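# Fill three boxes with one soap bar each, lidded

## Task

By the end, all three boxes must be standing upright, each containing precisely one soap bar and each covered by its lid. A box that ends up closed may contain no soap.

## Robot and tools

ROBOT. Two six-joint arms with parallel grippers share one table: left_arm sits on the +y side, right_arm on the -y side. The calibrated base origins in the scene frame are left_arm (-0.046, +0.275, 0) m with a slight yaw (quat wxyz 1, 0, 0, +0.012) and right_arm (-0.022, -0.322, 0) m (quat 1, 0, 0, -0.026); both bases have +z pointing up. Scene frame: origin at table-top height, halfway between the nominal bases, +x reaching out over the table, +z up. Arm names are not image sides. Each gripper points its fingers along its own +z and they close along its y axis. The reported hand point lies between the pads, roughly 1 cm short of the tips.

JOINT ORDER. Every row and every per-arm list in the results uses this order: wrist pitch, waist, wrist roll, wrist yaw, elbow, shoulder. Stated ranges in rad: pitch -1.693..1.571, waist -2.880..2.880, roll -2.094..2.094, yaw -1.571..1.571, elbow 0..3.019, shoulder 0..3.142. The real stop may differ by up to 0.084 rad either way.

ROW FORMAT (execute_actions and move). One flat list of 14 numbers, each within [-1, 1], covering both arms even when only one moves: left_arm's six joint values in the order above, then its opening, then the same seven for right_arm. Joint values are offsets, not poses: they count from the Joint targets as they stood when the action (or move) began, not from the previous row, so sending the same offset again shifts the arm further. Scale: 1.0 equals 1.83 rad for pitch, 1.264 waist, 7.625 roll, 6.358 yaw, 1.276 elbow, 1.32 shoulder. The opening is an absolute command: +1 fully open, -1 shut. To keep a gripper unchanged, resend its current command, since 0 means half-open. An action that would push a joint beyond 0.084 rad past its range end is rejected for both arms.

TOOLS.
- execute_actions(actions, cameras): actions is a list of actions; each action is a list of 1 to 15 rows, one row per 1/30 s control step; a short action repeats its final row until 15 steps are done. An empty list just reports state and images. cameras picks which images return: omitted, null or ["all"] gives all, [] gives none.
- move(target, speed, blend, opening_speed, blocking, cameras): target is one 14-number row or a list of up to 15 rows; every row is an offset from the same starting Joint targets. All joints travel together, so the hand traces a curve and nothing is avoided. speed is rad/s for the joint with farthest to go (0.01 to 2, default 0.5), one value or one per target. blend (rad) rounds corners between listed targets; 0 stops at each. opening_speed sets how fast the gripper command changes, per second on the -1..+1 scale, at least 0.2; use a low value to close on fragile items. blocking=false returns after about 0.5 s while motion continues. The extra "move:" line reports done, off_target (resting more than 0.035 rad from target), moving, held or fault, plus limits=held and the worst joint error per arm. done does not prove there is no contact.
- wait(seconds 0..10, cameras): lets time pass with commands held; a running move carries on.
- stop(cameras): brakes the current move; it needs some distance.
- zoom_image(camera, region): enlarges part of the latest image of cam_high, cam_low, cam_left_wrist or cam_right_wrist; region is [x0, y0, x1, y1] in pixels from the top-left, at most 504 by 504.
- read_manual(section): licence texts only.
- finished_scene(scene): closes the current scene, giving its number; irreversible. The boxes must stay correct once the robot lets go.

CAMERAS. cam_high and cam_low are 896x504; the two wrist cameras are 672x504.

RESULTS. end_effector_position (m) and end_effector_quat_wxyz are in each arm's own base frame and may be off by a few centimetres. Joint positions (rad) list each arm's joints, then the pad gap in metres (0.094 when wide open); Joint velocities likewise, or "within noise". Joint targets are the angles your next offsets start from. Tool commands shows current gripper commands. grip_measured uses the opening scale; it keeps following the command even after contact, so it does not reveal a touch, and squeezing a rigid part reads slightly under its width. grip_effort_nm is the gripper motor effort (negative = closing), not pad force. Joint torques are total drive outputs including arm weight; numbers 1 and 5 wrap at ±28 N m. Action calls also list joint angles at some steps. "joint sent to its limit" means a joint reached its real end; "joint command not followed" means the clearance check altered targets. MOTOR HOT warns of heating; at 100 °C an OVER-TEMPERATURE FAULT drops that arm for 30 s or more.

MOTION LIMITS. Each step a joint target may lead its measured angle by at most 0.264 (waist), 0.32 (shoulder), 0.276 (elbow), 0.33 (pitch), 0.701 (yaw), 1.97 rad (roll), and targets moving the hand over 110 mm away are scaled back, so large shifts need several actions. Tiny turns may not start. To stop pressing on something, command targets back beyond the measured positions.

CAUTIONS. Do not let anything fall or be left off the table. Avoid dropping soap or lids, releasing parts while moving, fast impacts and heavy pushing; never let the arms collide or squeeze each other. Avoid long holds with an outstretched or loaded arm, which heats motors. Expect occasional brief tugs on held parts or nudges to loose items. Release by commanding an opening well above grip_measured.

Each tool is called after ">>>" as name(argument=value, ...) on one line, values as JSON.

## Session

>>> execute_actions(actions=[])

Scene clock: 0.00 s.
left_arm: end_effector_position=(+0.5905, -0.2707, +0.2097) grip_measured=+1.000 grip_effort_nm=n/a end_effector_quat_wxyz=(+0.442, -0.131, +0.873, +0.161) | right_arm: end_effector_position=(+0.1384, +0.3040, +0.3106) grip_measured=+1.000 grip_effort_nm=n/a end_effector_quat_wxyz=(+0.083, -0.601, +0.786, +0.123)
Joint names: [wrist pitch, waist, wrist roll, wrist yaw, elbow, shoulder]
Joint positions: left_arm=[-0.693 -0.629 -0.666 -0.848 1.484 1.795 0.094] | right_arm=[-1.458 1.064 -0.221 -0.157 1.194 1.054 0.094]
Joint velocities: within noise
Joint torques (N m): no reading
Motor temperatures (°C): left_arm=[31 32 31 29 29 32 33] | right_arm=[34 34 31 31 34 30 30]
Heat: left arm: hottest gripper 33 °C; right arm: hottest waist 34 °C.
Joint targets: left_arm=[-0.691 -0.629 -0.666 -0.848 1.507 1.800] | right_arm=[-1.457 1.064 -0.221 -0.157 1.218 1.057]
Tool commands: left_gripper/opening=+1.0 right_gripper/opening=+1.0

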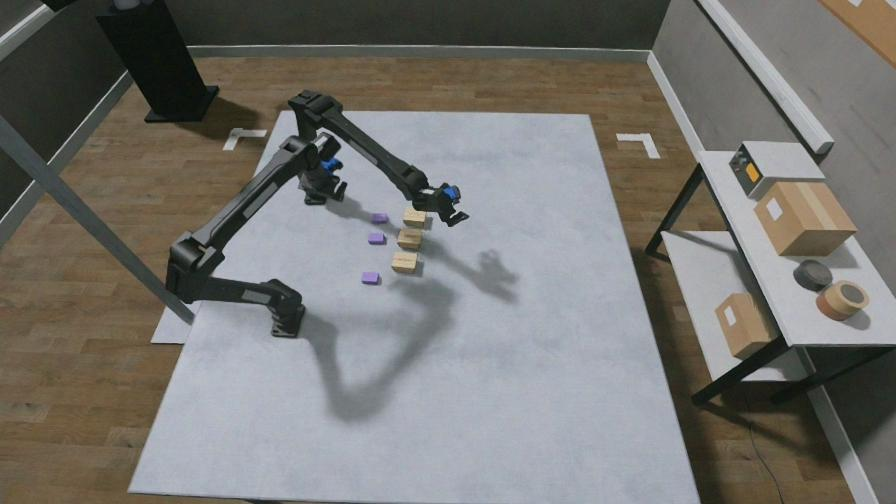

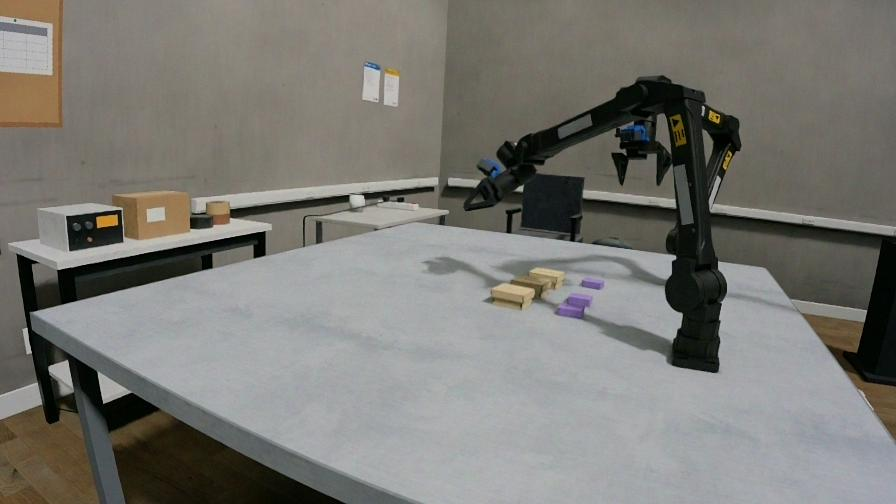

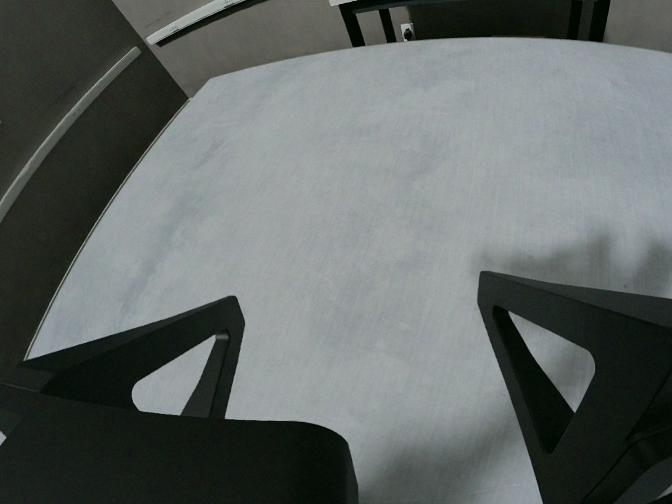

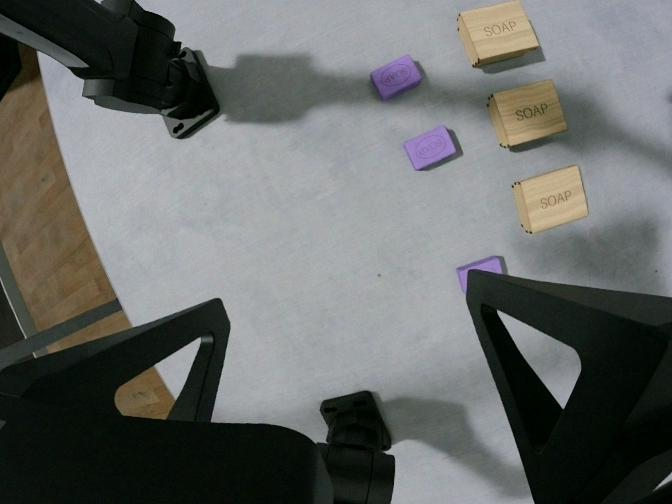

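>>> zoom_image(camera="cam_high", region=[330, 180, 490, 300])

>>> zoom_image(camera="cam_low", region=[470, 250, 630, 340])

>>> zoom_image(camera="cam_right_wrist", region=[340, 0, 672, 300])

Scaled by 3.150 from the camera's 896x504 image, which has a finer 1280x720 frame.

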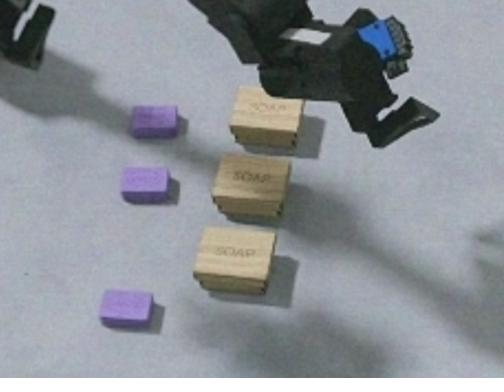

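Scaled by 3.150 from the camera's 896x504 image, which has a finer 1280x720 frame.

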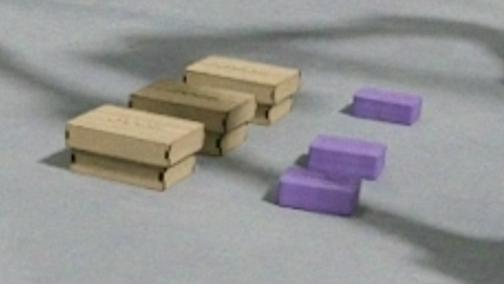

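Scaled by 1.518 from the camera's 672x504 image, which has a finer 960x720 frame.

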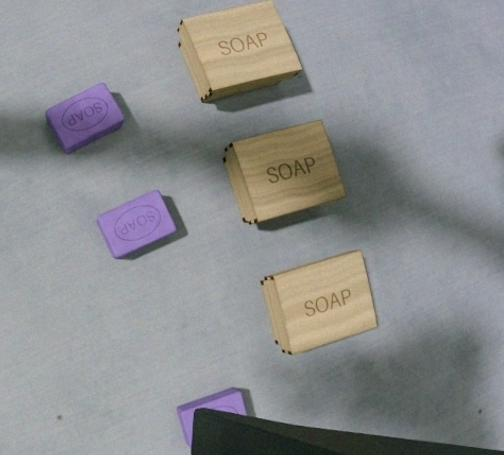

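>>> move(target=[[0,0.95,0.087,0.133,0,0,1,0,0,0,0,0,0,1],[0,0.95,0.087,0.133,0,0,1,-0.105,-0.351,0.104,0.0247,0.502,0.503,1]], speed=0.8)

Scene clock: 102.57 s.
left_arm: end_effector_position=(+0.5584, +0.3666, +0.1607) grip_measured=+1.000 grip_effort_nm=-0.007 end_effector_quat_wxyz=(+0.268, -0.282, +0.918, +0.080) | right_arm: end_effector_position=(+0.4298, +0.3042, +0.2850) grip_measured=+1.000 grip_effort_nm=-0.056 end_effector_quat_wxyz=(+0.008, -0.028, +1.000, +0.006)
Joint positions: left_arm=[-0.693 0.58 -0.015 -0.005 1.484 1.795 0.094] | right_arm=[-1.642 0.616 0.559 -0.001 1.8 1.709 0.094]
Joint torques (N m): left_arm=[2.11 -2.2 0.09 0.08 13.08 -21.19] | right_arm=[0.13 0.44 0.1 -0.09 14.76 -15.27]
Motor temperatures (°C): left_arm=[30 31 30 29 39 37 31] | right_arm=[34 34 30 31 44 30 30]
Heat: left arm: hottest elbow 39 °C; right arm: hottest elbow 44 °C.
Joint targets: left_arm=[-0.691 0.572 -0.002 -0.002 1.507 1.800] | right_arm=[-1.649 0.621 0.572 0.000 1.858 1.720]
move: off_target (right_arm); right_arm: the elbow is farthest, 0.059 rad from its target

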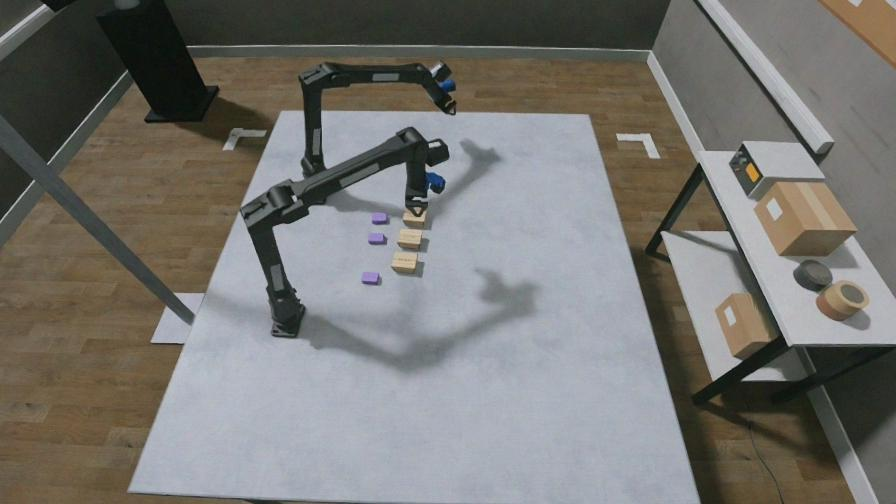

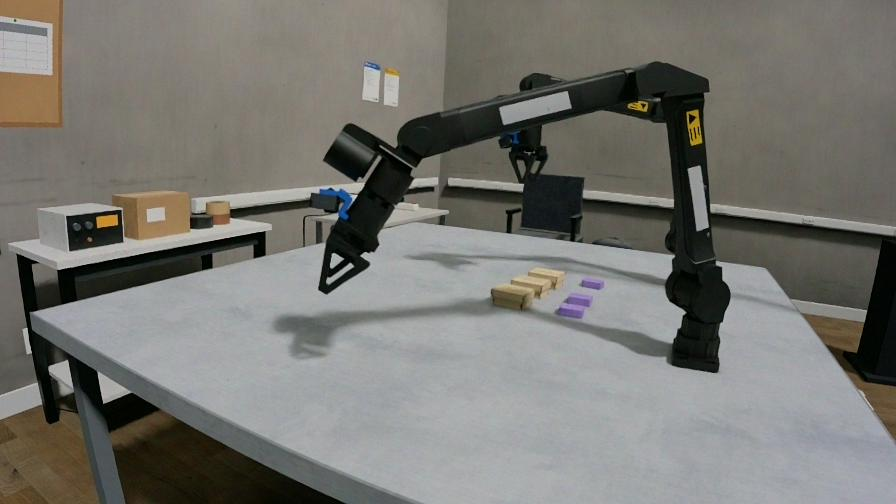

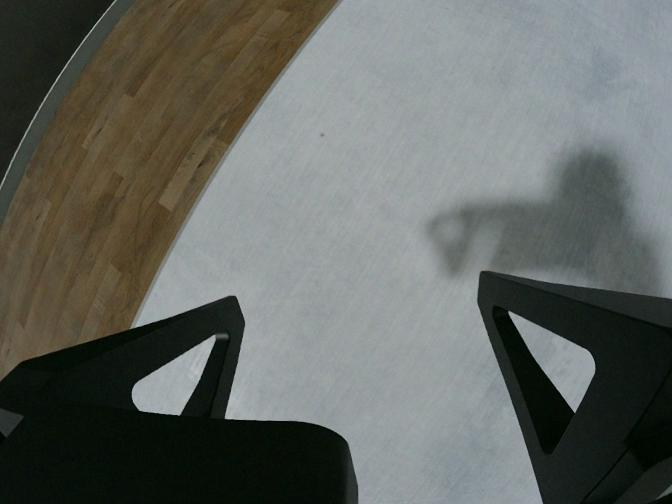

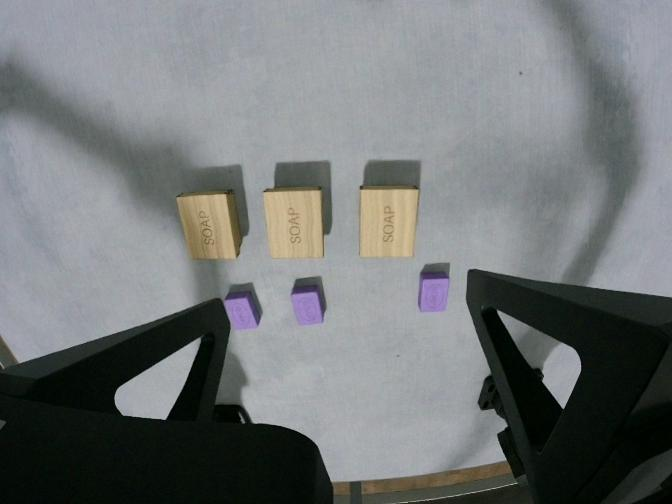

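>>> move(target=[0,0,0,0,0,0,1,0.2016,-0.017,-0.0032,0,-0.398,-0.083,1], cameras=["cam_right_wrist"])

Scene clock: 161.07 s.
left_arm: end_effector_position=(+0.5584, +0.3666, +0.1607) grip_measured=+1.000 grip_effort_nm=-0.007 end_effector_quat_wxyz=(+0.268, -0.282, +0.918, +0.080) | right_arm: end_effector_position=(+0.3980, +0.2758, +0.1611) grip_measured=+1.000 grip_effort_nm=-0.051 end_effector_quat_wxyz=(+0.009, -0.024, +1.000, +0.007)
Joint positions: left_arm=[-0.693 0.58 -0.015 -0.005 1.484 1.795 0.094] | right_arm=[-1.289 0.606 0.558 -0.001 1.364 1.624 0.094]
Joint torques (N m): left_arm=[2.1 -2.2 0.09 0.08 13.07 -21.25] | right_arm=[0.7 -0.56 -0.09 -0.08 8.34 -15.62]
Joint targets: left_arm=[-0.691 0.572 -0.002 -0.002 1.507 1.800] | right_arm=[-1.281 0.599 0.547 0.000 1.350 1.611]
move: done
Images, in order: cam_right_wrist.

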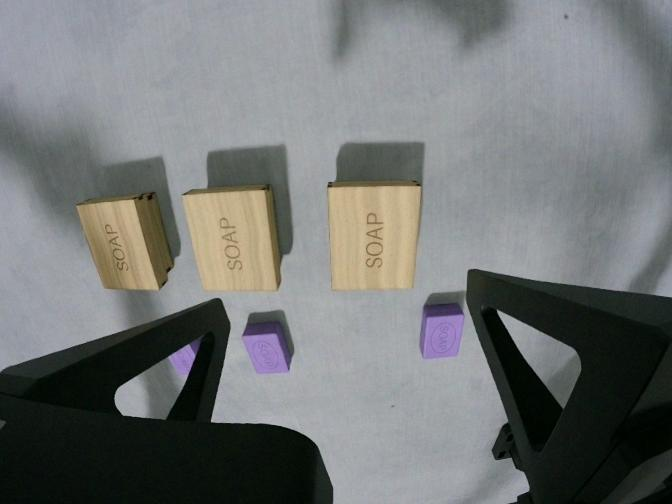

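>>> zoom_image(camera="cam_low", region=[485, 255, 575, 315])

>>> zoom_image(camera="cam_right_wrist", region=[60, 130, 480, 400])

This scene's latest camera images include none from cam_low. They are from: cam_right_wrist. cam_low's image comes with the result of a call that names it in "cameras".

Scaled by 1.200 from the camera's 672x504 image, which has a finer 960x720 frame.

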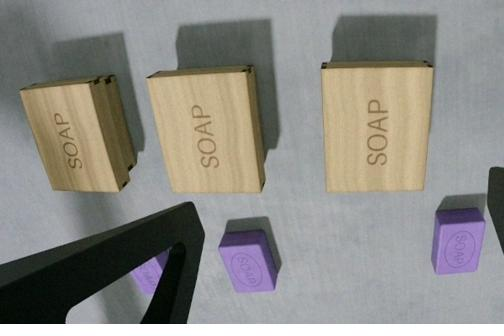

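>>> move(target=[0,0,0,0,0,0,1,0.0896,-0.003,0.0109,0,-0.1223,0.0402,1], cameras=["cam_right_wrist","cam_low"])

>>> zoom_image(camera="cam_low", region=[460, 235, 600, 325])

Scene clock: 204.87 s.
left_arm: end_effector_position=(+0.5584, +0.3666, +0.1607) grip_measured=+1.000 grip_effort_nm=-0.012 end_effector_quat_wxyz=(+0.268, -0.282, +0.918, +0.080) | right_arm: end_effector_position=(+0.3831, +0.2635, +0.0940) grip_measured=+1.000 grip_effort_nm=-0.046 end_effector_quat_wxyz=(+0.002, +0.008, +1.000, +0.002)
Joint positions: left_arm=[-0.693 0.58 -0.015 -0.005 1.484 1.795 0.094] | right_arm=[-1.125 0.603 0.618 -0.001 1.206 1.647 0.094]
Joint torques (N m): left_arm=[2.11 -2.26 0.09 0.08 13.08 -21.19] | right_arm=[0.62 -0.62 0.12 -0.08 7.87 -12.81]
Joint targets: left_arm=[-0.691 0.572 -0.002 -0.002 1.507 1.800] | right_arm=[-1.116 0.595 0.630 0.000 1.194 1.664]
move: done
Images, in order: cam_low, cam_right_wrist.

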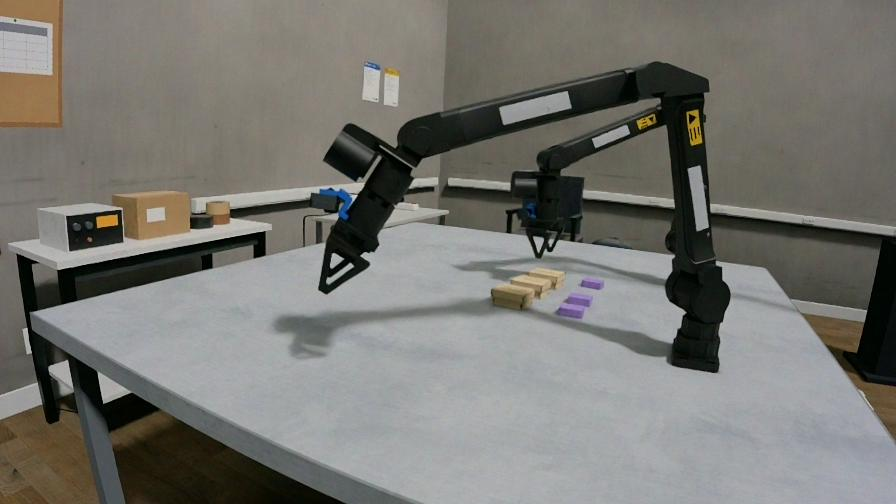

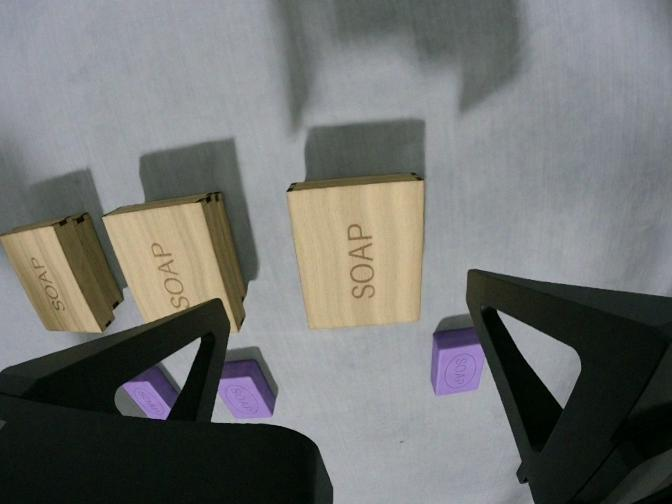

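Scaled by 3.600 from the camera's 896x504 image, which has a finer 1280x720 frame.

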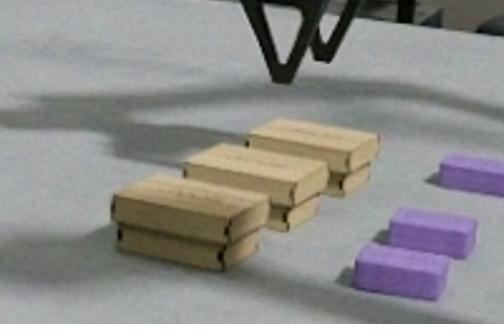

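>>> move(target=[0,0,0,0,0,0,1,0.0672,-0.0119,0.0088,0,-0.047,0.0508,1], speed=0.2, cameras=["cam_right_wrist","cam_low"])

>>> zoom_image(camera="cam_low", region=[460, 235, 600, 325])

Scene clock: 227.80 s.
left_arm: end_effector_position=(+0.5584, +0.3666, +0.1607) grip_measured=+1.000 grip_effort_nm=-0.012 end_effector_quat_wxyz=(+0.268, -0.282, +0.918, +0.080) | right_arm: end_effector_position=(+0.3879, +0.2582, +0.0465) grip_measured=+1.000 grip_effort_nm=-0.051 end_effector_quat_wxyz=(+0.002, +0.049, +0.999, +0.002)
Joint positions: left_arm=[-0.693 0.58 -0.015 -0.005 1.484 1.795 0.094] | right_arm=[-1.002 0.588 0.685 -0.001 1.147 1.71 0.094]
Joint torques (N m): left_arm=[2.1 -2.2 0.09 0.08 13.09 -21.25] | right_arm=[0.72 -0.62 0.11 -0.08 7.24 -12.86]
Motor temperatures (°C): left_arm=[30 31 29 28 44 38 30] | right_arm=[33 34 29 30 43 33 30]
Heat: left arm: hottest elbow 44 °C; right arm: hottest elbow 43 °C.
Joint targets: left_arm=[-0.691 0.572 -0.002 -0.002 1.507 1.800] | right_arm=[-0.993 0.580 0.697 0.000 1.134 1.731]
move: done
Images, in order: cam_low, cam_right_wrist.

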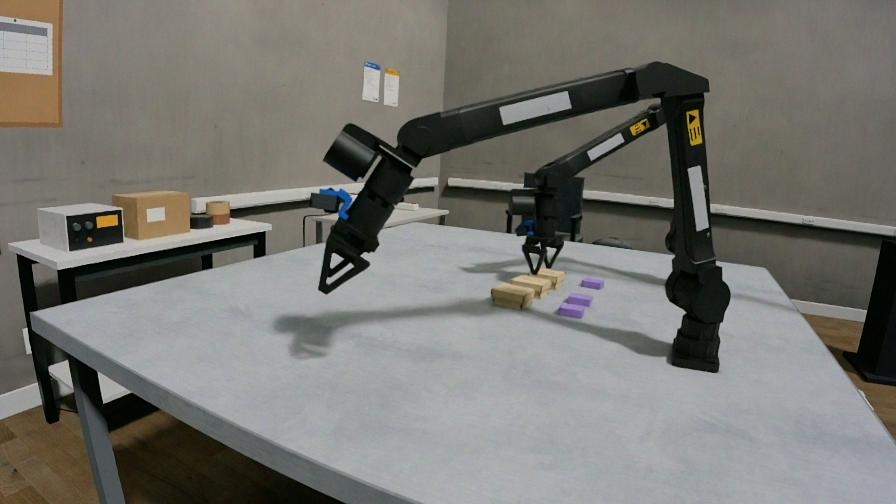

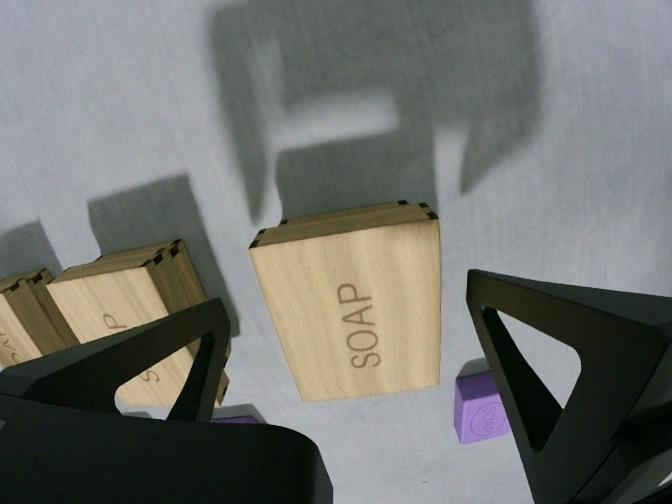

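Scaled by 3.600 from the camera's 896x504 image, which has a finer 1280x720 frame.

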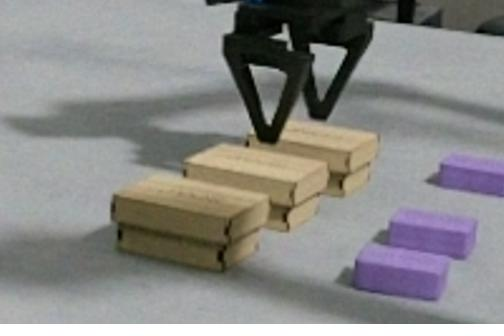

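>>> move(target=[[0,0,0,0,0,0,1,0,-0.008,0,0,0,0,0.6],[0,0,0,0,0,0,1,0.0142,-0.008,-0.001,0,-0.0165,0.0085,0.6]], speed=0.2, opening_speed=0.8, cameras=["cam_right_wrist","cam_low"])

>>> zoom_image(camera="cam_low", region=[460, 235, 600, 325])

Scene clock: 258.93 s.
left_arm: end_effector_position=(+0.5584, +0.3666, +0.1607) grip_measured=+1.000 grip_effort_nm=-0.017 end_effector_quat_wxyz=(+0.268, -0.282, +0.918, +0.080) | right_arm: end_effector_position=(+0.3876, +0.2521, +0.0362) grip_measured=+0.602 grip_effort_nm=-0.125 end_effector_quat_wxyz=(+0.001, +0.055, +0.999, +0.001)
Joint positions: left_arm=[-0.693 0.58 -0.015 -0.005 1.484 1.795 0.094] | right_arm=[-0.976 0.577 0.686 -0.001 1.127 1.718 0.075]
Joint torques (N m): left_arm=[2.11 -2.26 0.08 0.08 13.09 -21.19] | right_arm=[0.77 -0.62 0.05 -0.08 6.99 -12.86]
Joint targets: left_arm=[-0.691 0.572 -0.002 -0.002 1.507 1.800] | right_arm=[-0.967 0.570 0.690 0.000 1.113 1.742]
move: done
Images, in order: cam_low, cam_right_wrist.

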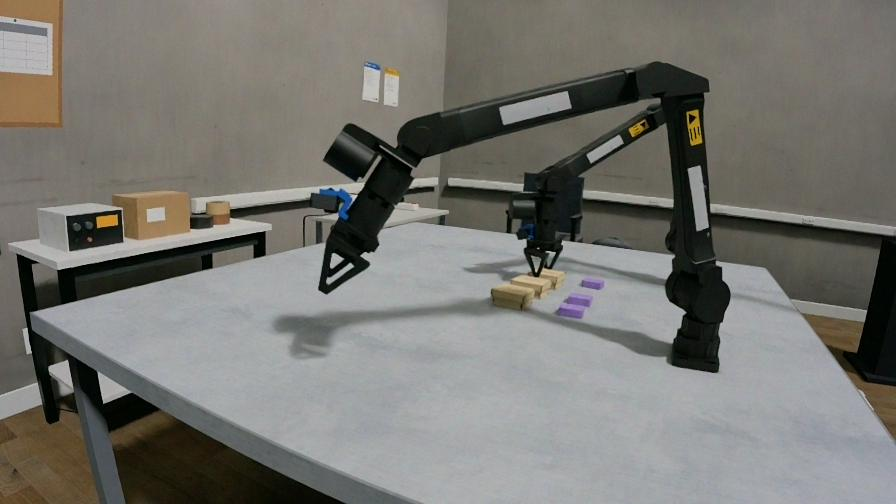

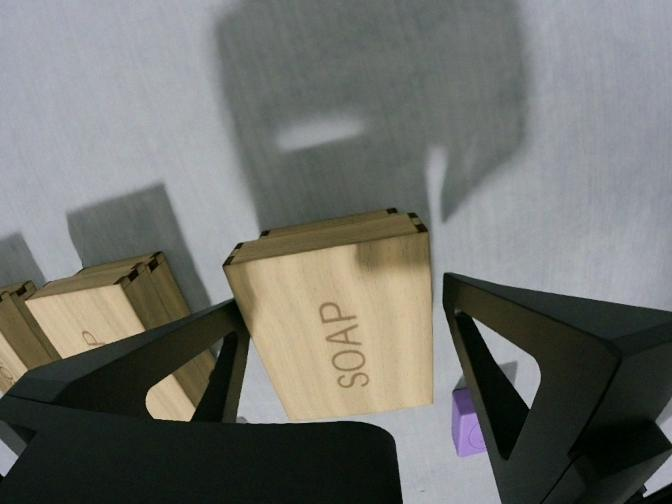

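Scaled by 3.600 from the camera's 896x504 image, which has a finer 1280x720 frame.

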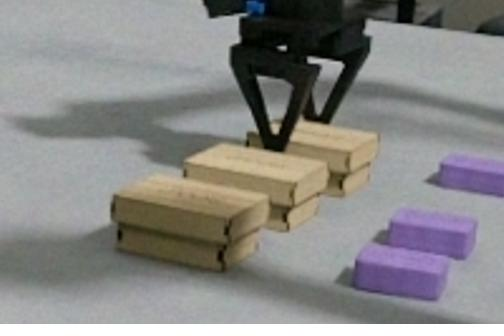

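>>> move(target=[0,0,0,0,0,0,1,0,0,0,0,0,0,0.25], opening_speed=0.25, cameras=["cam_right_wrist","cam_low"])

>>> zoom_image(camera="cam_low", region=[460, 235, 600, 325])

Scene clock: 267.00 s.
left_arm: end_effector_position=(+0.5584, +0.3666, +0.1607) grip_measured=+1.000 grip_effort_nm=-0.012 end_effector_quat_wxyz=(+0.268, -0.282, +0.918, +0.080) | right_arm: end_effector_position=(+0.3880, +0.2523, +0.0362) grip_measured=+0.362 grip_effort_nm=-1.072 end_effector_quat_wxyz=(+0.001, +0.055, +0.999, +0.002)
Joint positions: left_arm=[-0.693 0.58 -0.015 -0.005 1.484 1.795 0.094] | right_arm=[-0.975 0.577 0.686 -0.001 1.127 1.718 0.064]
Joint torques (N m): left_arm=[2.1 -2.26 0.09 0.08 13.08 -21.19] | right_arm=[0.66 -0.62 0.05 -0.08 7.01 -12.63]
Joint targets: left_arm=[-0.691 0.572 -0.002 -0.002 1.507 1.800] | right_arm=[-0.967 0.570 0.690 0.000 1.113 1.742]
move: done
Images, in order: cam_low, cam_right_wrist.

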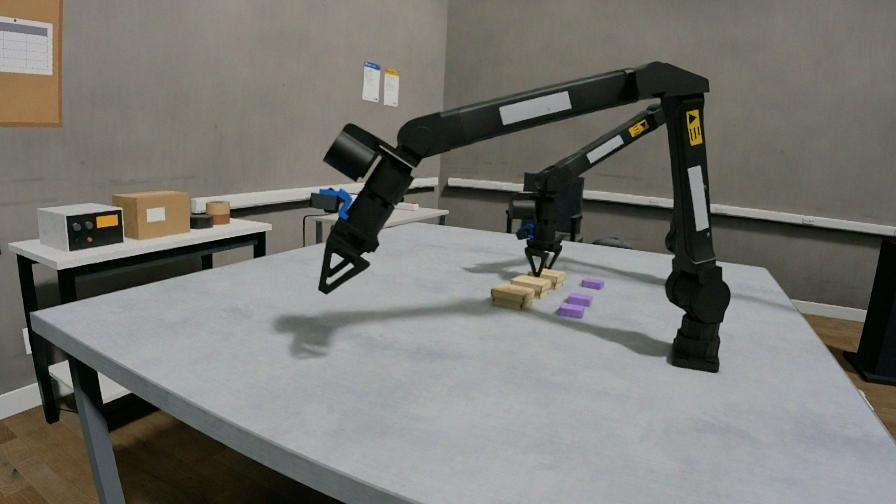

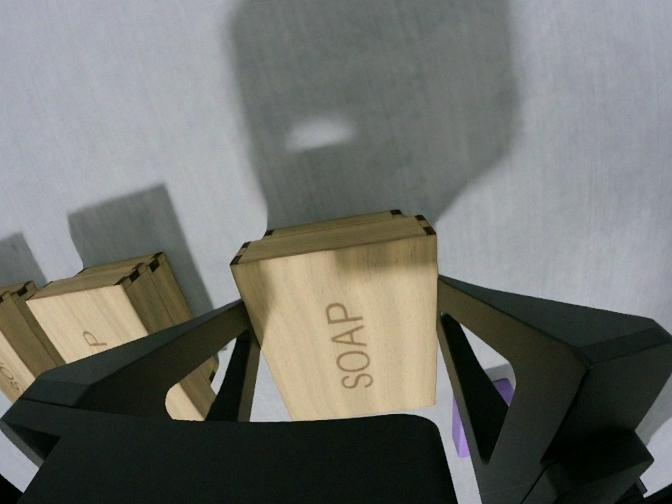

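Scaled by 3.600 from the camera's 896x504 image, which has a finer 1280x720 frame.

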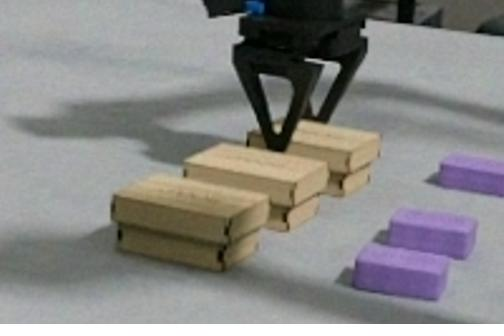

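>>> move(target=[[0,0,0,0,0,0,1,-0.055,0,0,0,0.049,-0.06,0.25],[0,0,0,0,0,0,1,-0.1186,0,0,0,0.0987,-0.1,0.25]], speed=0.12, blend=0.03)

>>> zoom_image(camera="cam_low", region=[460, 235, 600, 325])

>>> zoom_image(camera="cam_high", region=[330, 160, 490, 300])

Scene clock: 284.80 s.
left_arm: end_effector_position=(+0.5584, +0.3666, +0.1607) grip_measured=+1.000 grip_effort_nm=-0.012 end_effector_quat_wxyz=(+0.268, -0.282, +0.918, +0.080) | right_arm: end_effector_position=(+0.3725, +0.2422, +0.0976) grip_measured=+0.361 grip_effort_nm=-1.082 end_effector_quat_wxyz=(-0.018, +0.055, +0.998, -0.012)
Joint positions: left_arm=[-0.693 0.58 -0.015 -0.005 1.484 1.795 0.094] | right_arm=[-1.176 0.577 0.686 -0.001 1.184 1.622 0.064]
Joint torques (N m): left_arm=[2.09 -2.2 0.09 0.08 13.08 -21.25] | right_arm=[-0.09 -0.62 0.05 -0.08 13.39 -14.68]
Joint targets: left_arm=[-0.691 0.572 -0.002 -0.002 1.507 1.800] | right_arm=[-1.184 0.570 0.690 0.000 1.239 1.610]
move: off_target (right_arm); right_arm: the elbow is farthest, 0.055 rad from its target

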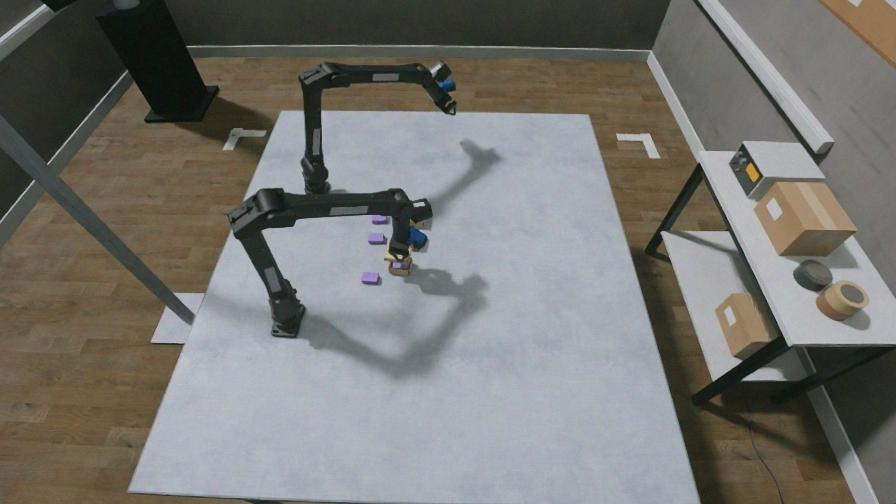

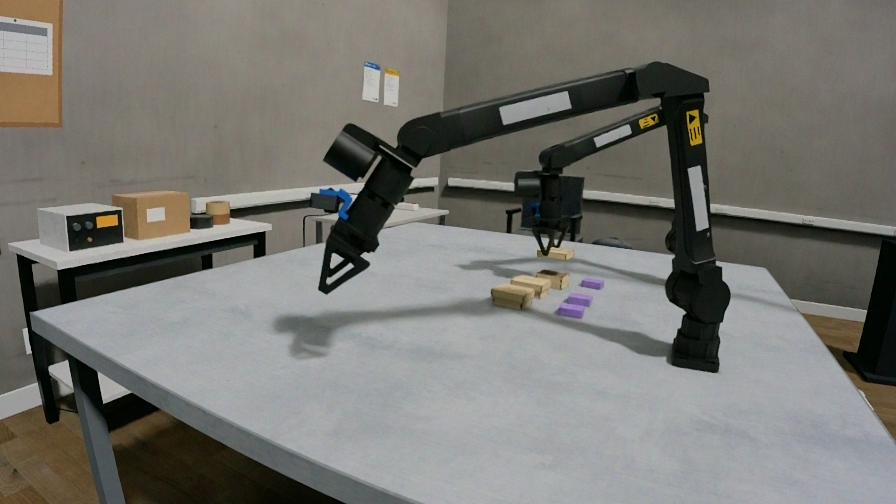

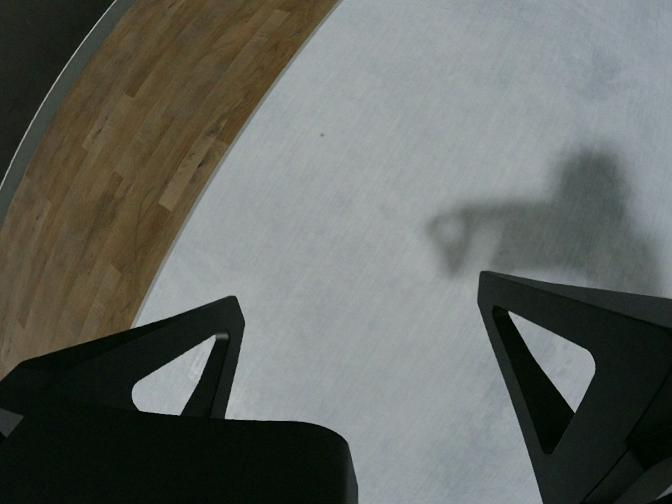

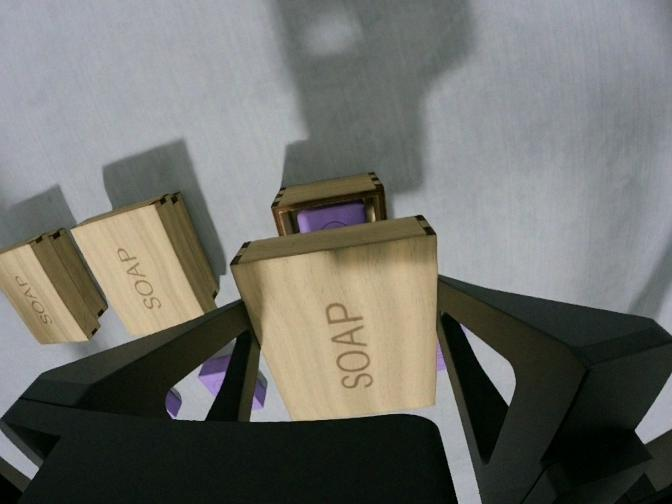

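Scaled by 3.600 from the camera's 896x504 image, which has a finer 1280x720 frame.

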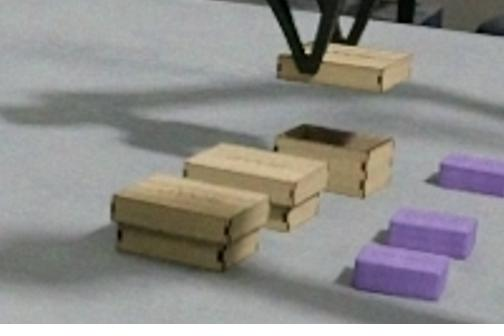

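Scaled by 3.150 from the camera's 896x504 image, which has a finer 1280x720 frame.

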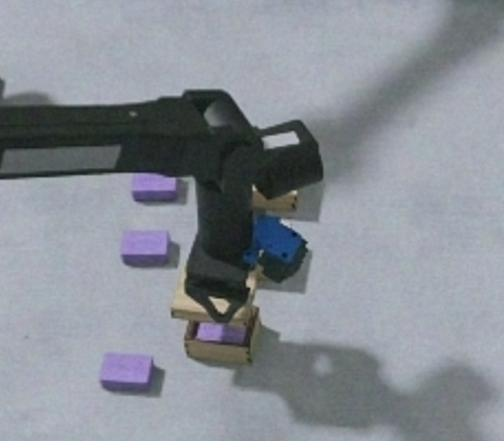

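>>> move(target=[0,0,0,0,0,0,1,-0.04,-0.22,0,0,0.06,0,0.25], speed=0.3, cameras=["cam_right_wrist","cam_high"])

>>> zoom_image(camera="cam_right_wrist", region=[0, 100, 300, 400])

>>> zoom_image(camera="cam_high", region=[340, 190, 460, 300])

Scene clock: 298.87 s.
left_arm: end_effector_position=(+0.5584, +0.3666, +0.1607) grip_measured=+1.000 grip_effort_nm=-0.012 end_effector_quat_wxyz=(+0.268, -0.282, +0.918, +0.080) | right_arm: end_effector_position=(+0.4364, +0.1311, +0.1237) grip_measured=+0.361 grip_effort_nm=-1.077 end_effector_quat_wxyz=(-0.019, +0.196, +0.980, -0.010)
Joint positions: left_arm=[-0.693 0.58 -0.015 -0.005 1.484 1.795 0.094] | right_arm=[-1.25 0.292 0.686 -0.001 1.259 1.622 0.064]
Joint torques (N m): left_arm=[2.1 -2.2 0.08 0.08 13.08 -21.19] | right_arm=[0.02 0.03 0.06 -0.1 13.85 -14.97]
Joint targets: left_arm=[-0.691 0.572 -0.002 -0.002 1.507 1.800] | right_arm=[-1.258 0.292 0.690 0.000 1.315 1.610]
move: off_target (right_arm); right_arm: the elbow is farthest, 0.057 rad from its target
Images, in order: cam_high, cam_right_wrist.

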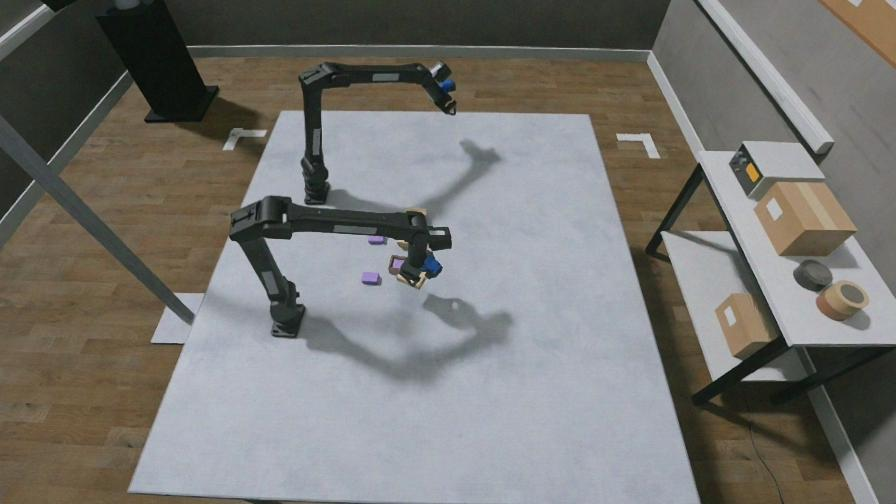

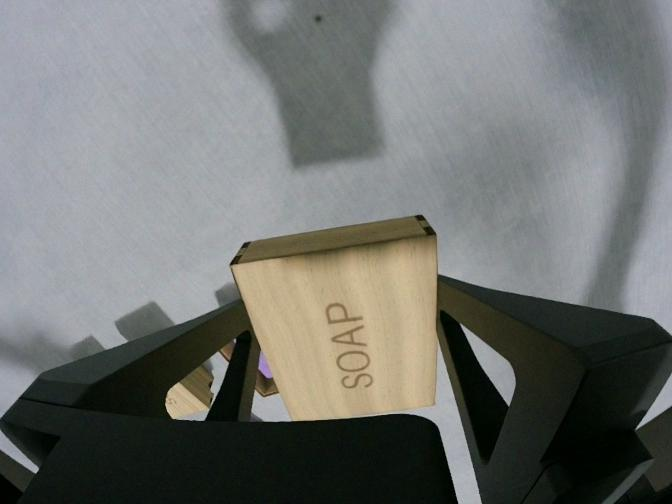

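Scaled by 1.680 from the camera's 672x504 image, which has a finer 960x720 frame.

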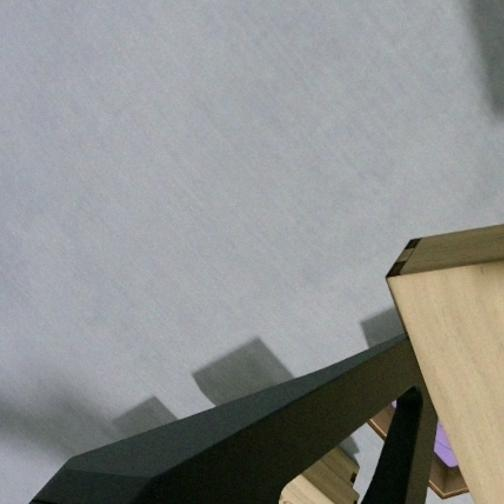

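Scaled by 4.200 from the camera's 896x504 image, which has a finer 1280x720 frame.

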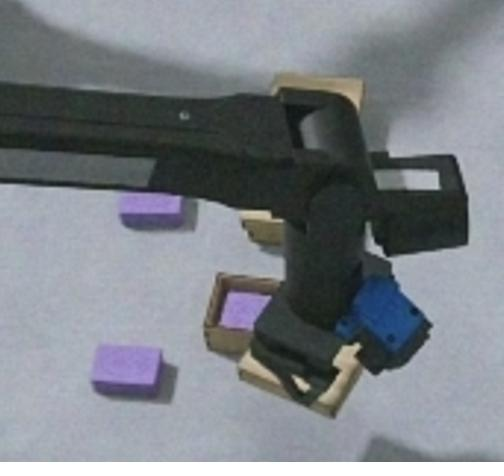

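>>> move(target=[[0,0,0,0,0,0,1,0,0.231,0,0,0,0,0.25],[0,0,0,0,0,0,1,0.0508,0.231,0,0,-0.08,0,0.25]], speed=0.3, cameras=["cam_right_wrist","cam_low"])

>>> zoom_image(camera="cam_low", region=[460, 235, 600, 325])

Scene clock: 328.50 s.
left_arm: end_effector_position=(+0.5584, +0.3666, +0.1607) grip_measured=+1.000 grip_effort_nm=0.002 end_effector_quat_wxyz=(+0.268, -0.282, +0.918, +0.080) | right_arm: end_effector_position=(+0.3857, +0.2541, +0.1127) grip_measured=+0.361 grip_effort_nm=-1.077 end_effector_quat_wxyz=(+0.001, +0.051, +0.999, +0.001)
Joint positions: left_arm=[-0.693 0.58 -0.015 -0.005 1.484 1.795 0.094] | right_arm=[-1.173 0.583 0.686 -0.001 1.226 1.621 0.064]
Joint torques (N m): left_arm=[2.1 -2.26 0.09 0.08 13.08 -21.25] | right_arm=[0.83 0.15 0.05 -0.1 8.01 -14.8]
Motor temperatures (°C): left_arm=[29 31 29 28 45 39 30] | right_arm=[33 34 29 30 50 33 31]
Heat: left arm: hottest elbow 45 °C; right arm: hottest elbow 50 °C.
Joint targets: left_arm=[-0.691 0.572 -0.002 -0.002 1.507 1.800] | right_arm=[-1.165 0.584 0.690 -0.001 1.214 1.610]
move: done
Images, in order: cam_low, cam_right_wrist.

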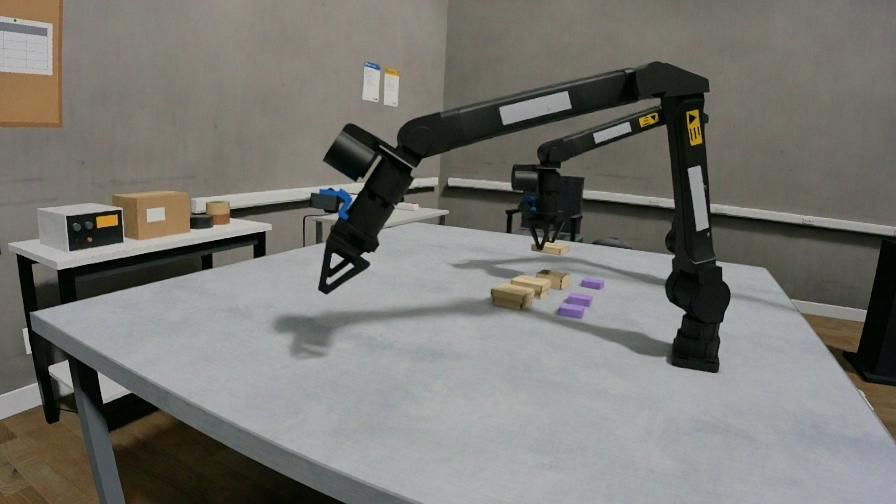

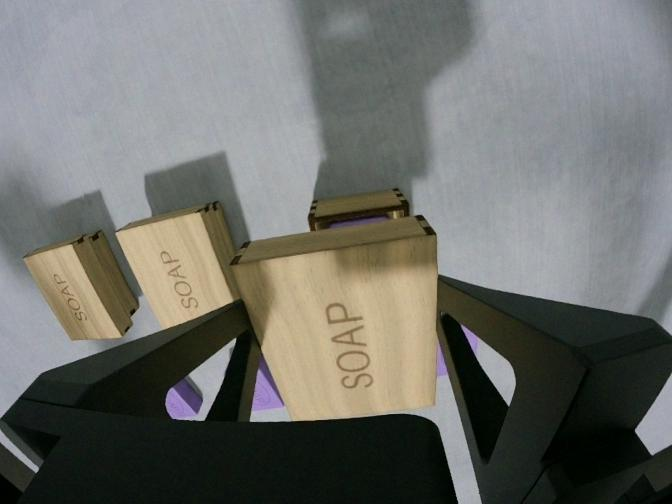

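Scaled by 3.600 from the camera's 896x504 image, which has a finer 1280x720 frame.

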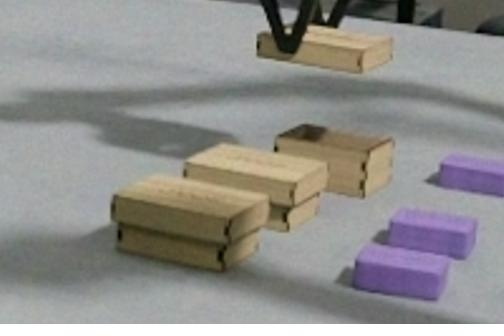

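>>> move(target=[[0,0,0,0,0,0,1,0,-0.0119,0,0,0,0,0.25],[0,0,0,0,0,0,1,0.0634,-0.0119,0,0,-0.0502,0.0644,0.25]], speed=0.15, cameras=["cam_right_wrist","cam_low"])

>>> zoom_image(camera="cam_low", region=[460, 235, 600, 325])

Scene clock: 346.43 s.
left_arm: end_effector_position=(+0.5584, +0.3666, +0.1607) grip_measured=+1.000 grip_effort_nm=-0.012 end_effector_quat_wxyz=(+0.268, -0.282, +0.918, +0.080) | right_arm: end_effector_position=(+0.3870, +0.2510, +0.0661) grip_measured=+0.361 grip_effort_nm=-1.072 end_effector_quat_wxyz=(-0.001, +0.055, +0.998, +0.000)
Joint positions: left_arm=[-0.693 0.58 -0.015 -0.005 1.484 1.795 0.094] | right_arm=[-1.057 0.576 0.686 -0.001 1.161 1.676 0.064]
Joint torques (N m): left_arm=[2.1 -2.26 0.08 0.08 13.08 -21.25] | right_arm=[0.65 -0.56 0.05 -0.1 7.53 -12.69]
Joint targets: left_arm=[-0.691 0.572 -0.002 -0.002 1.507 1.800] | right_arm=[-1.049 0.569 0.690 -0.001 1.149 1.695]
move: done
Images, in order: cam_low, cam_right_wrist.

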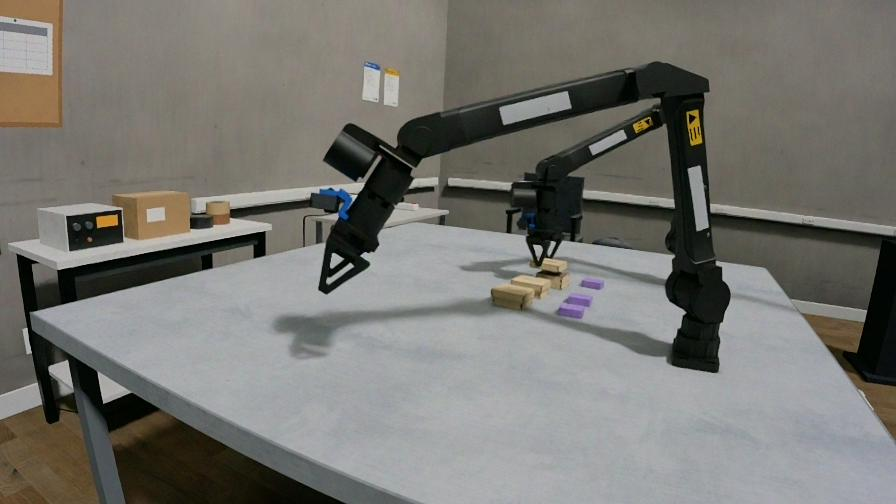

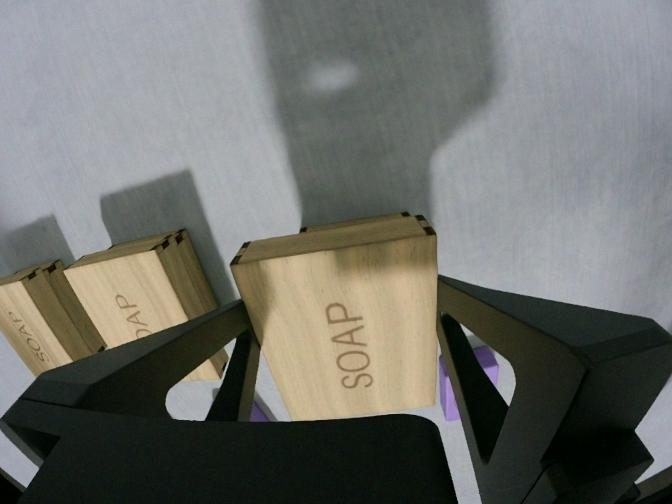

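Scaled by 3.600 from the camera's 896x504 image, which has a finer 1280x720 frame.

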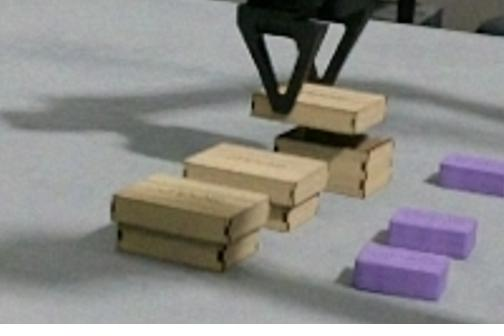

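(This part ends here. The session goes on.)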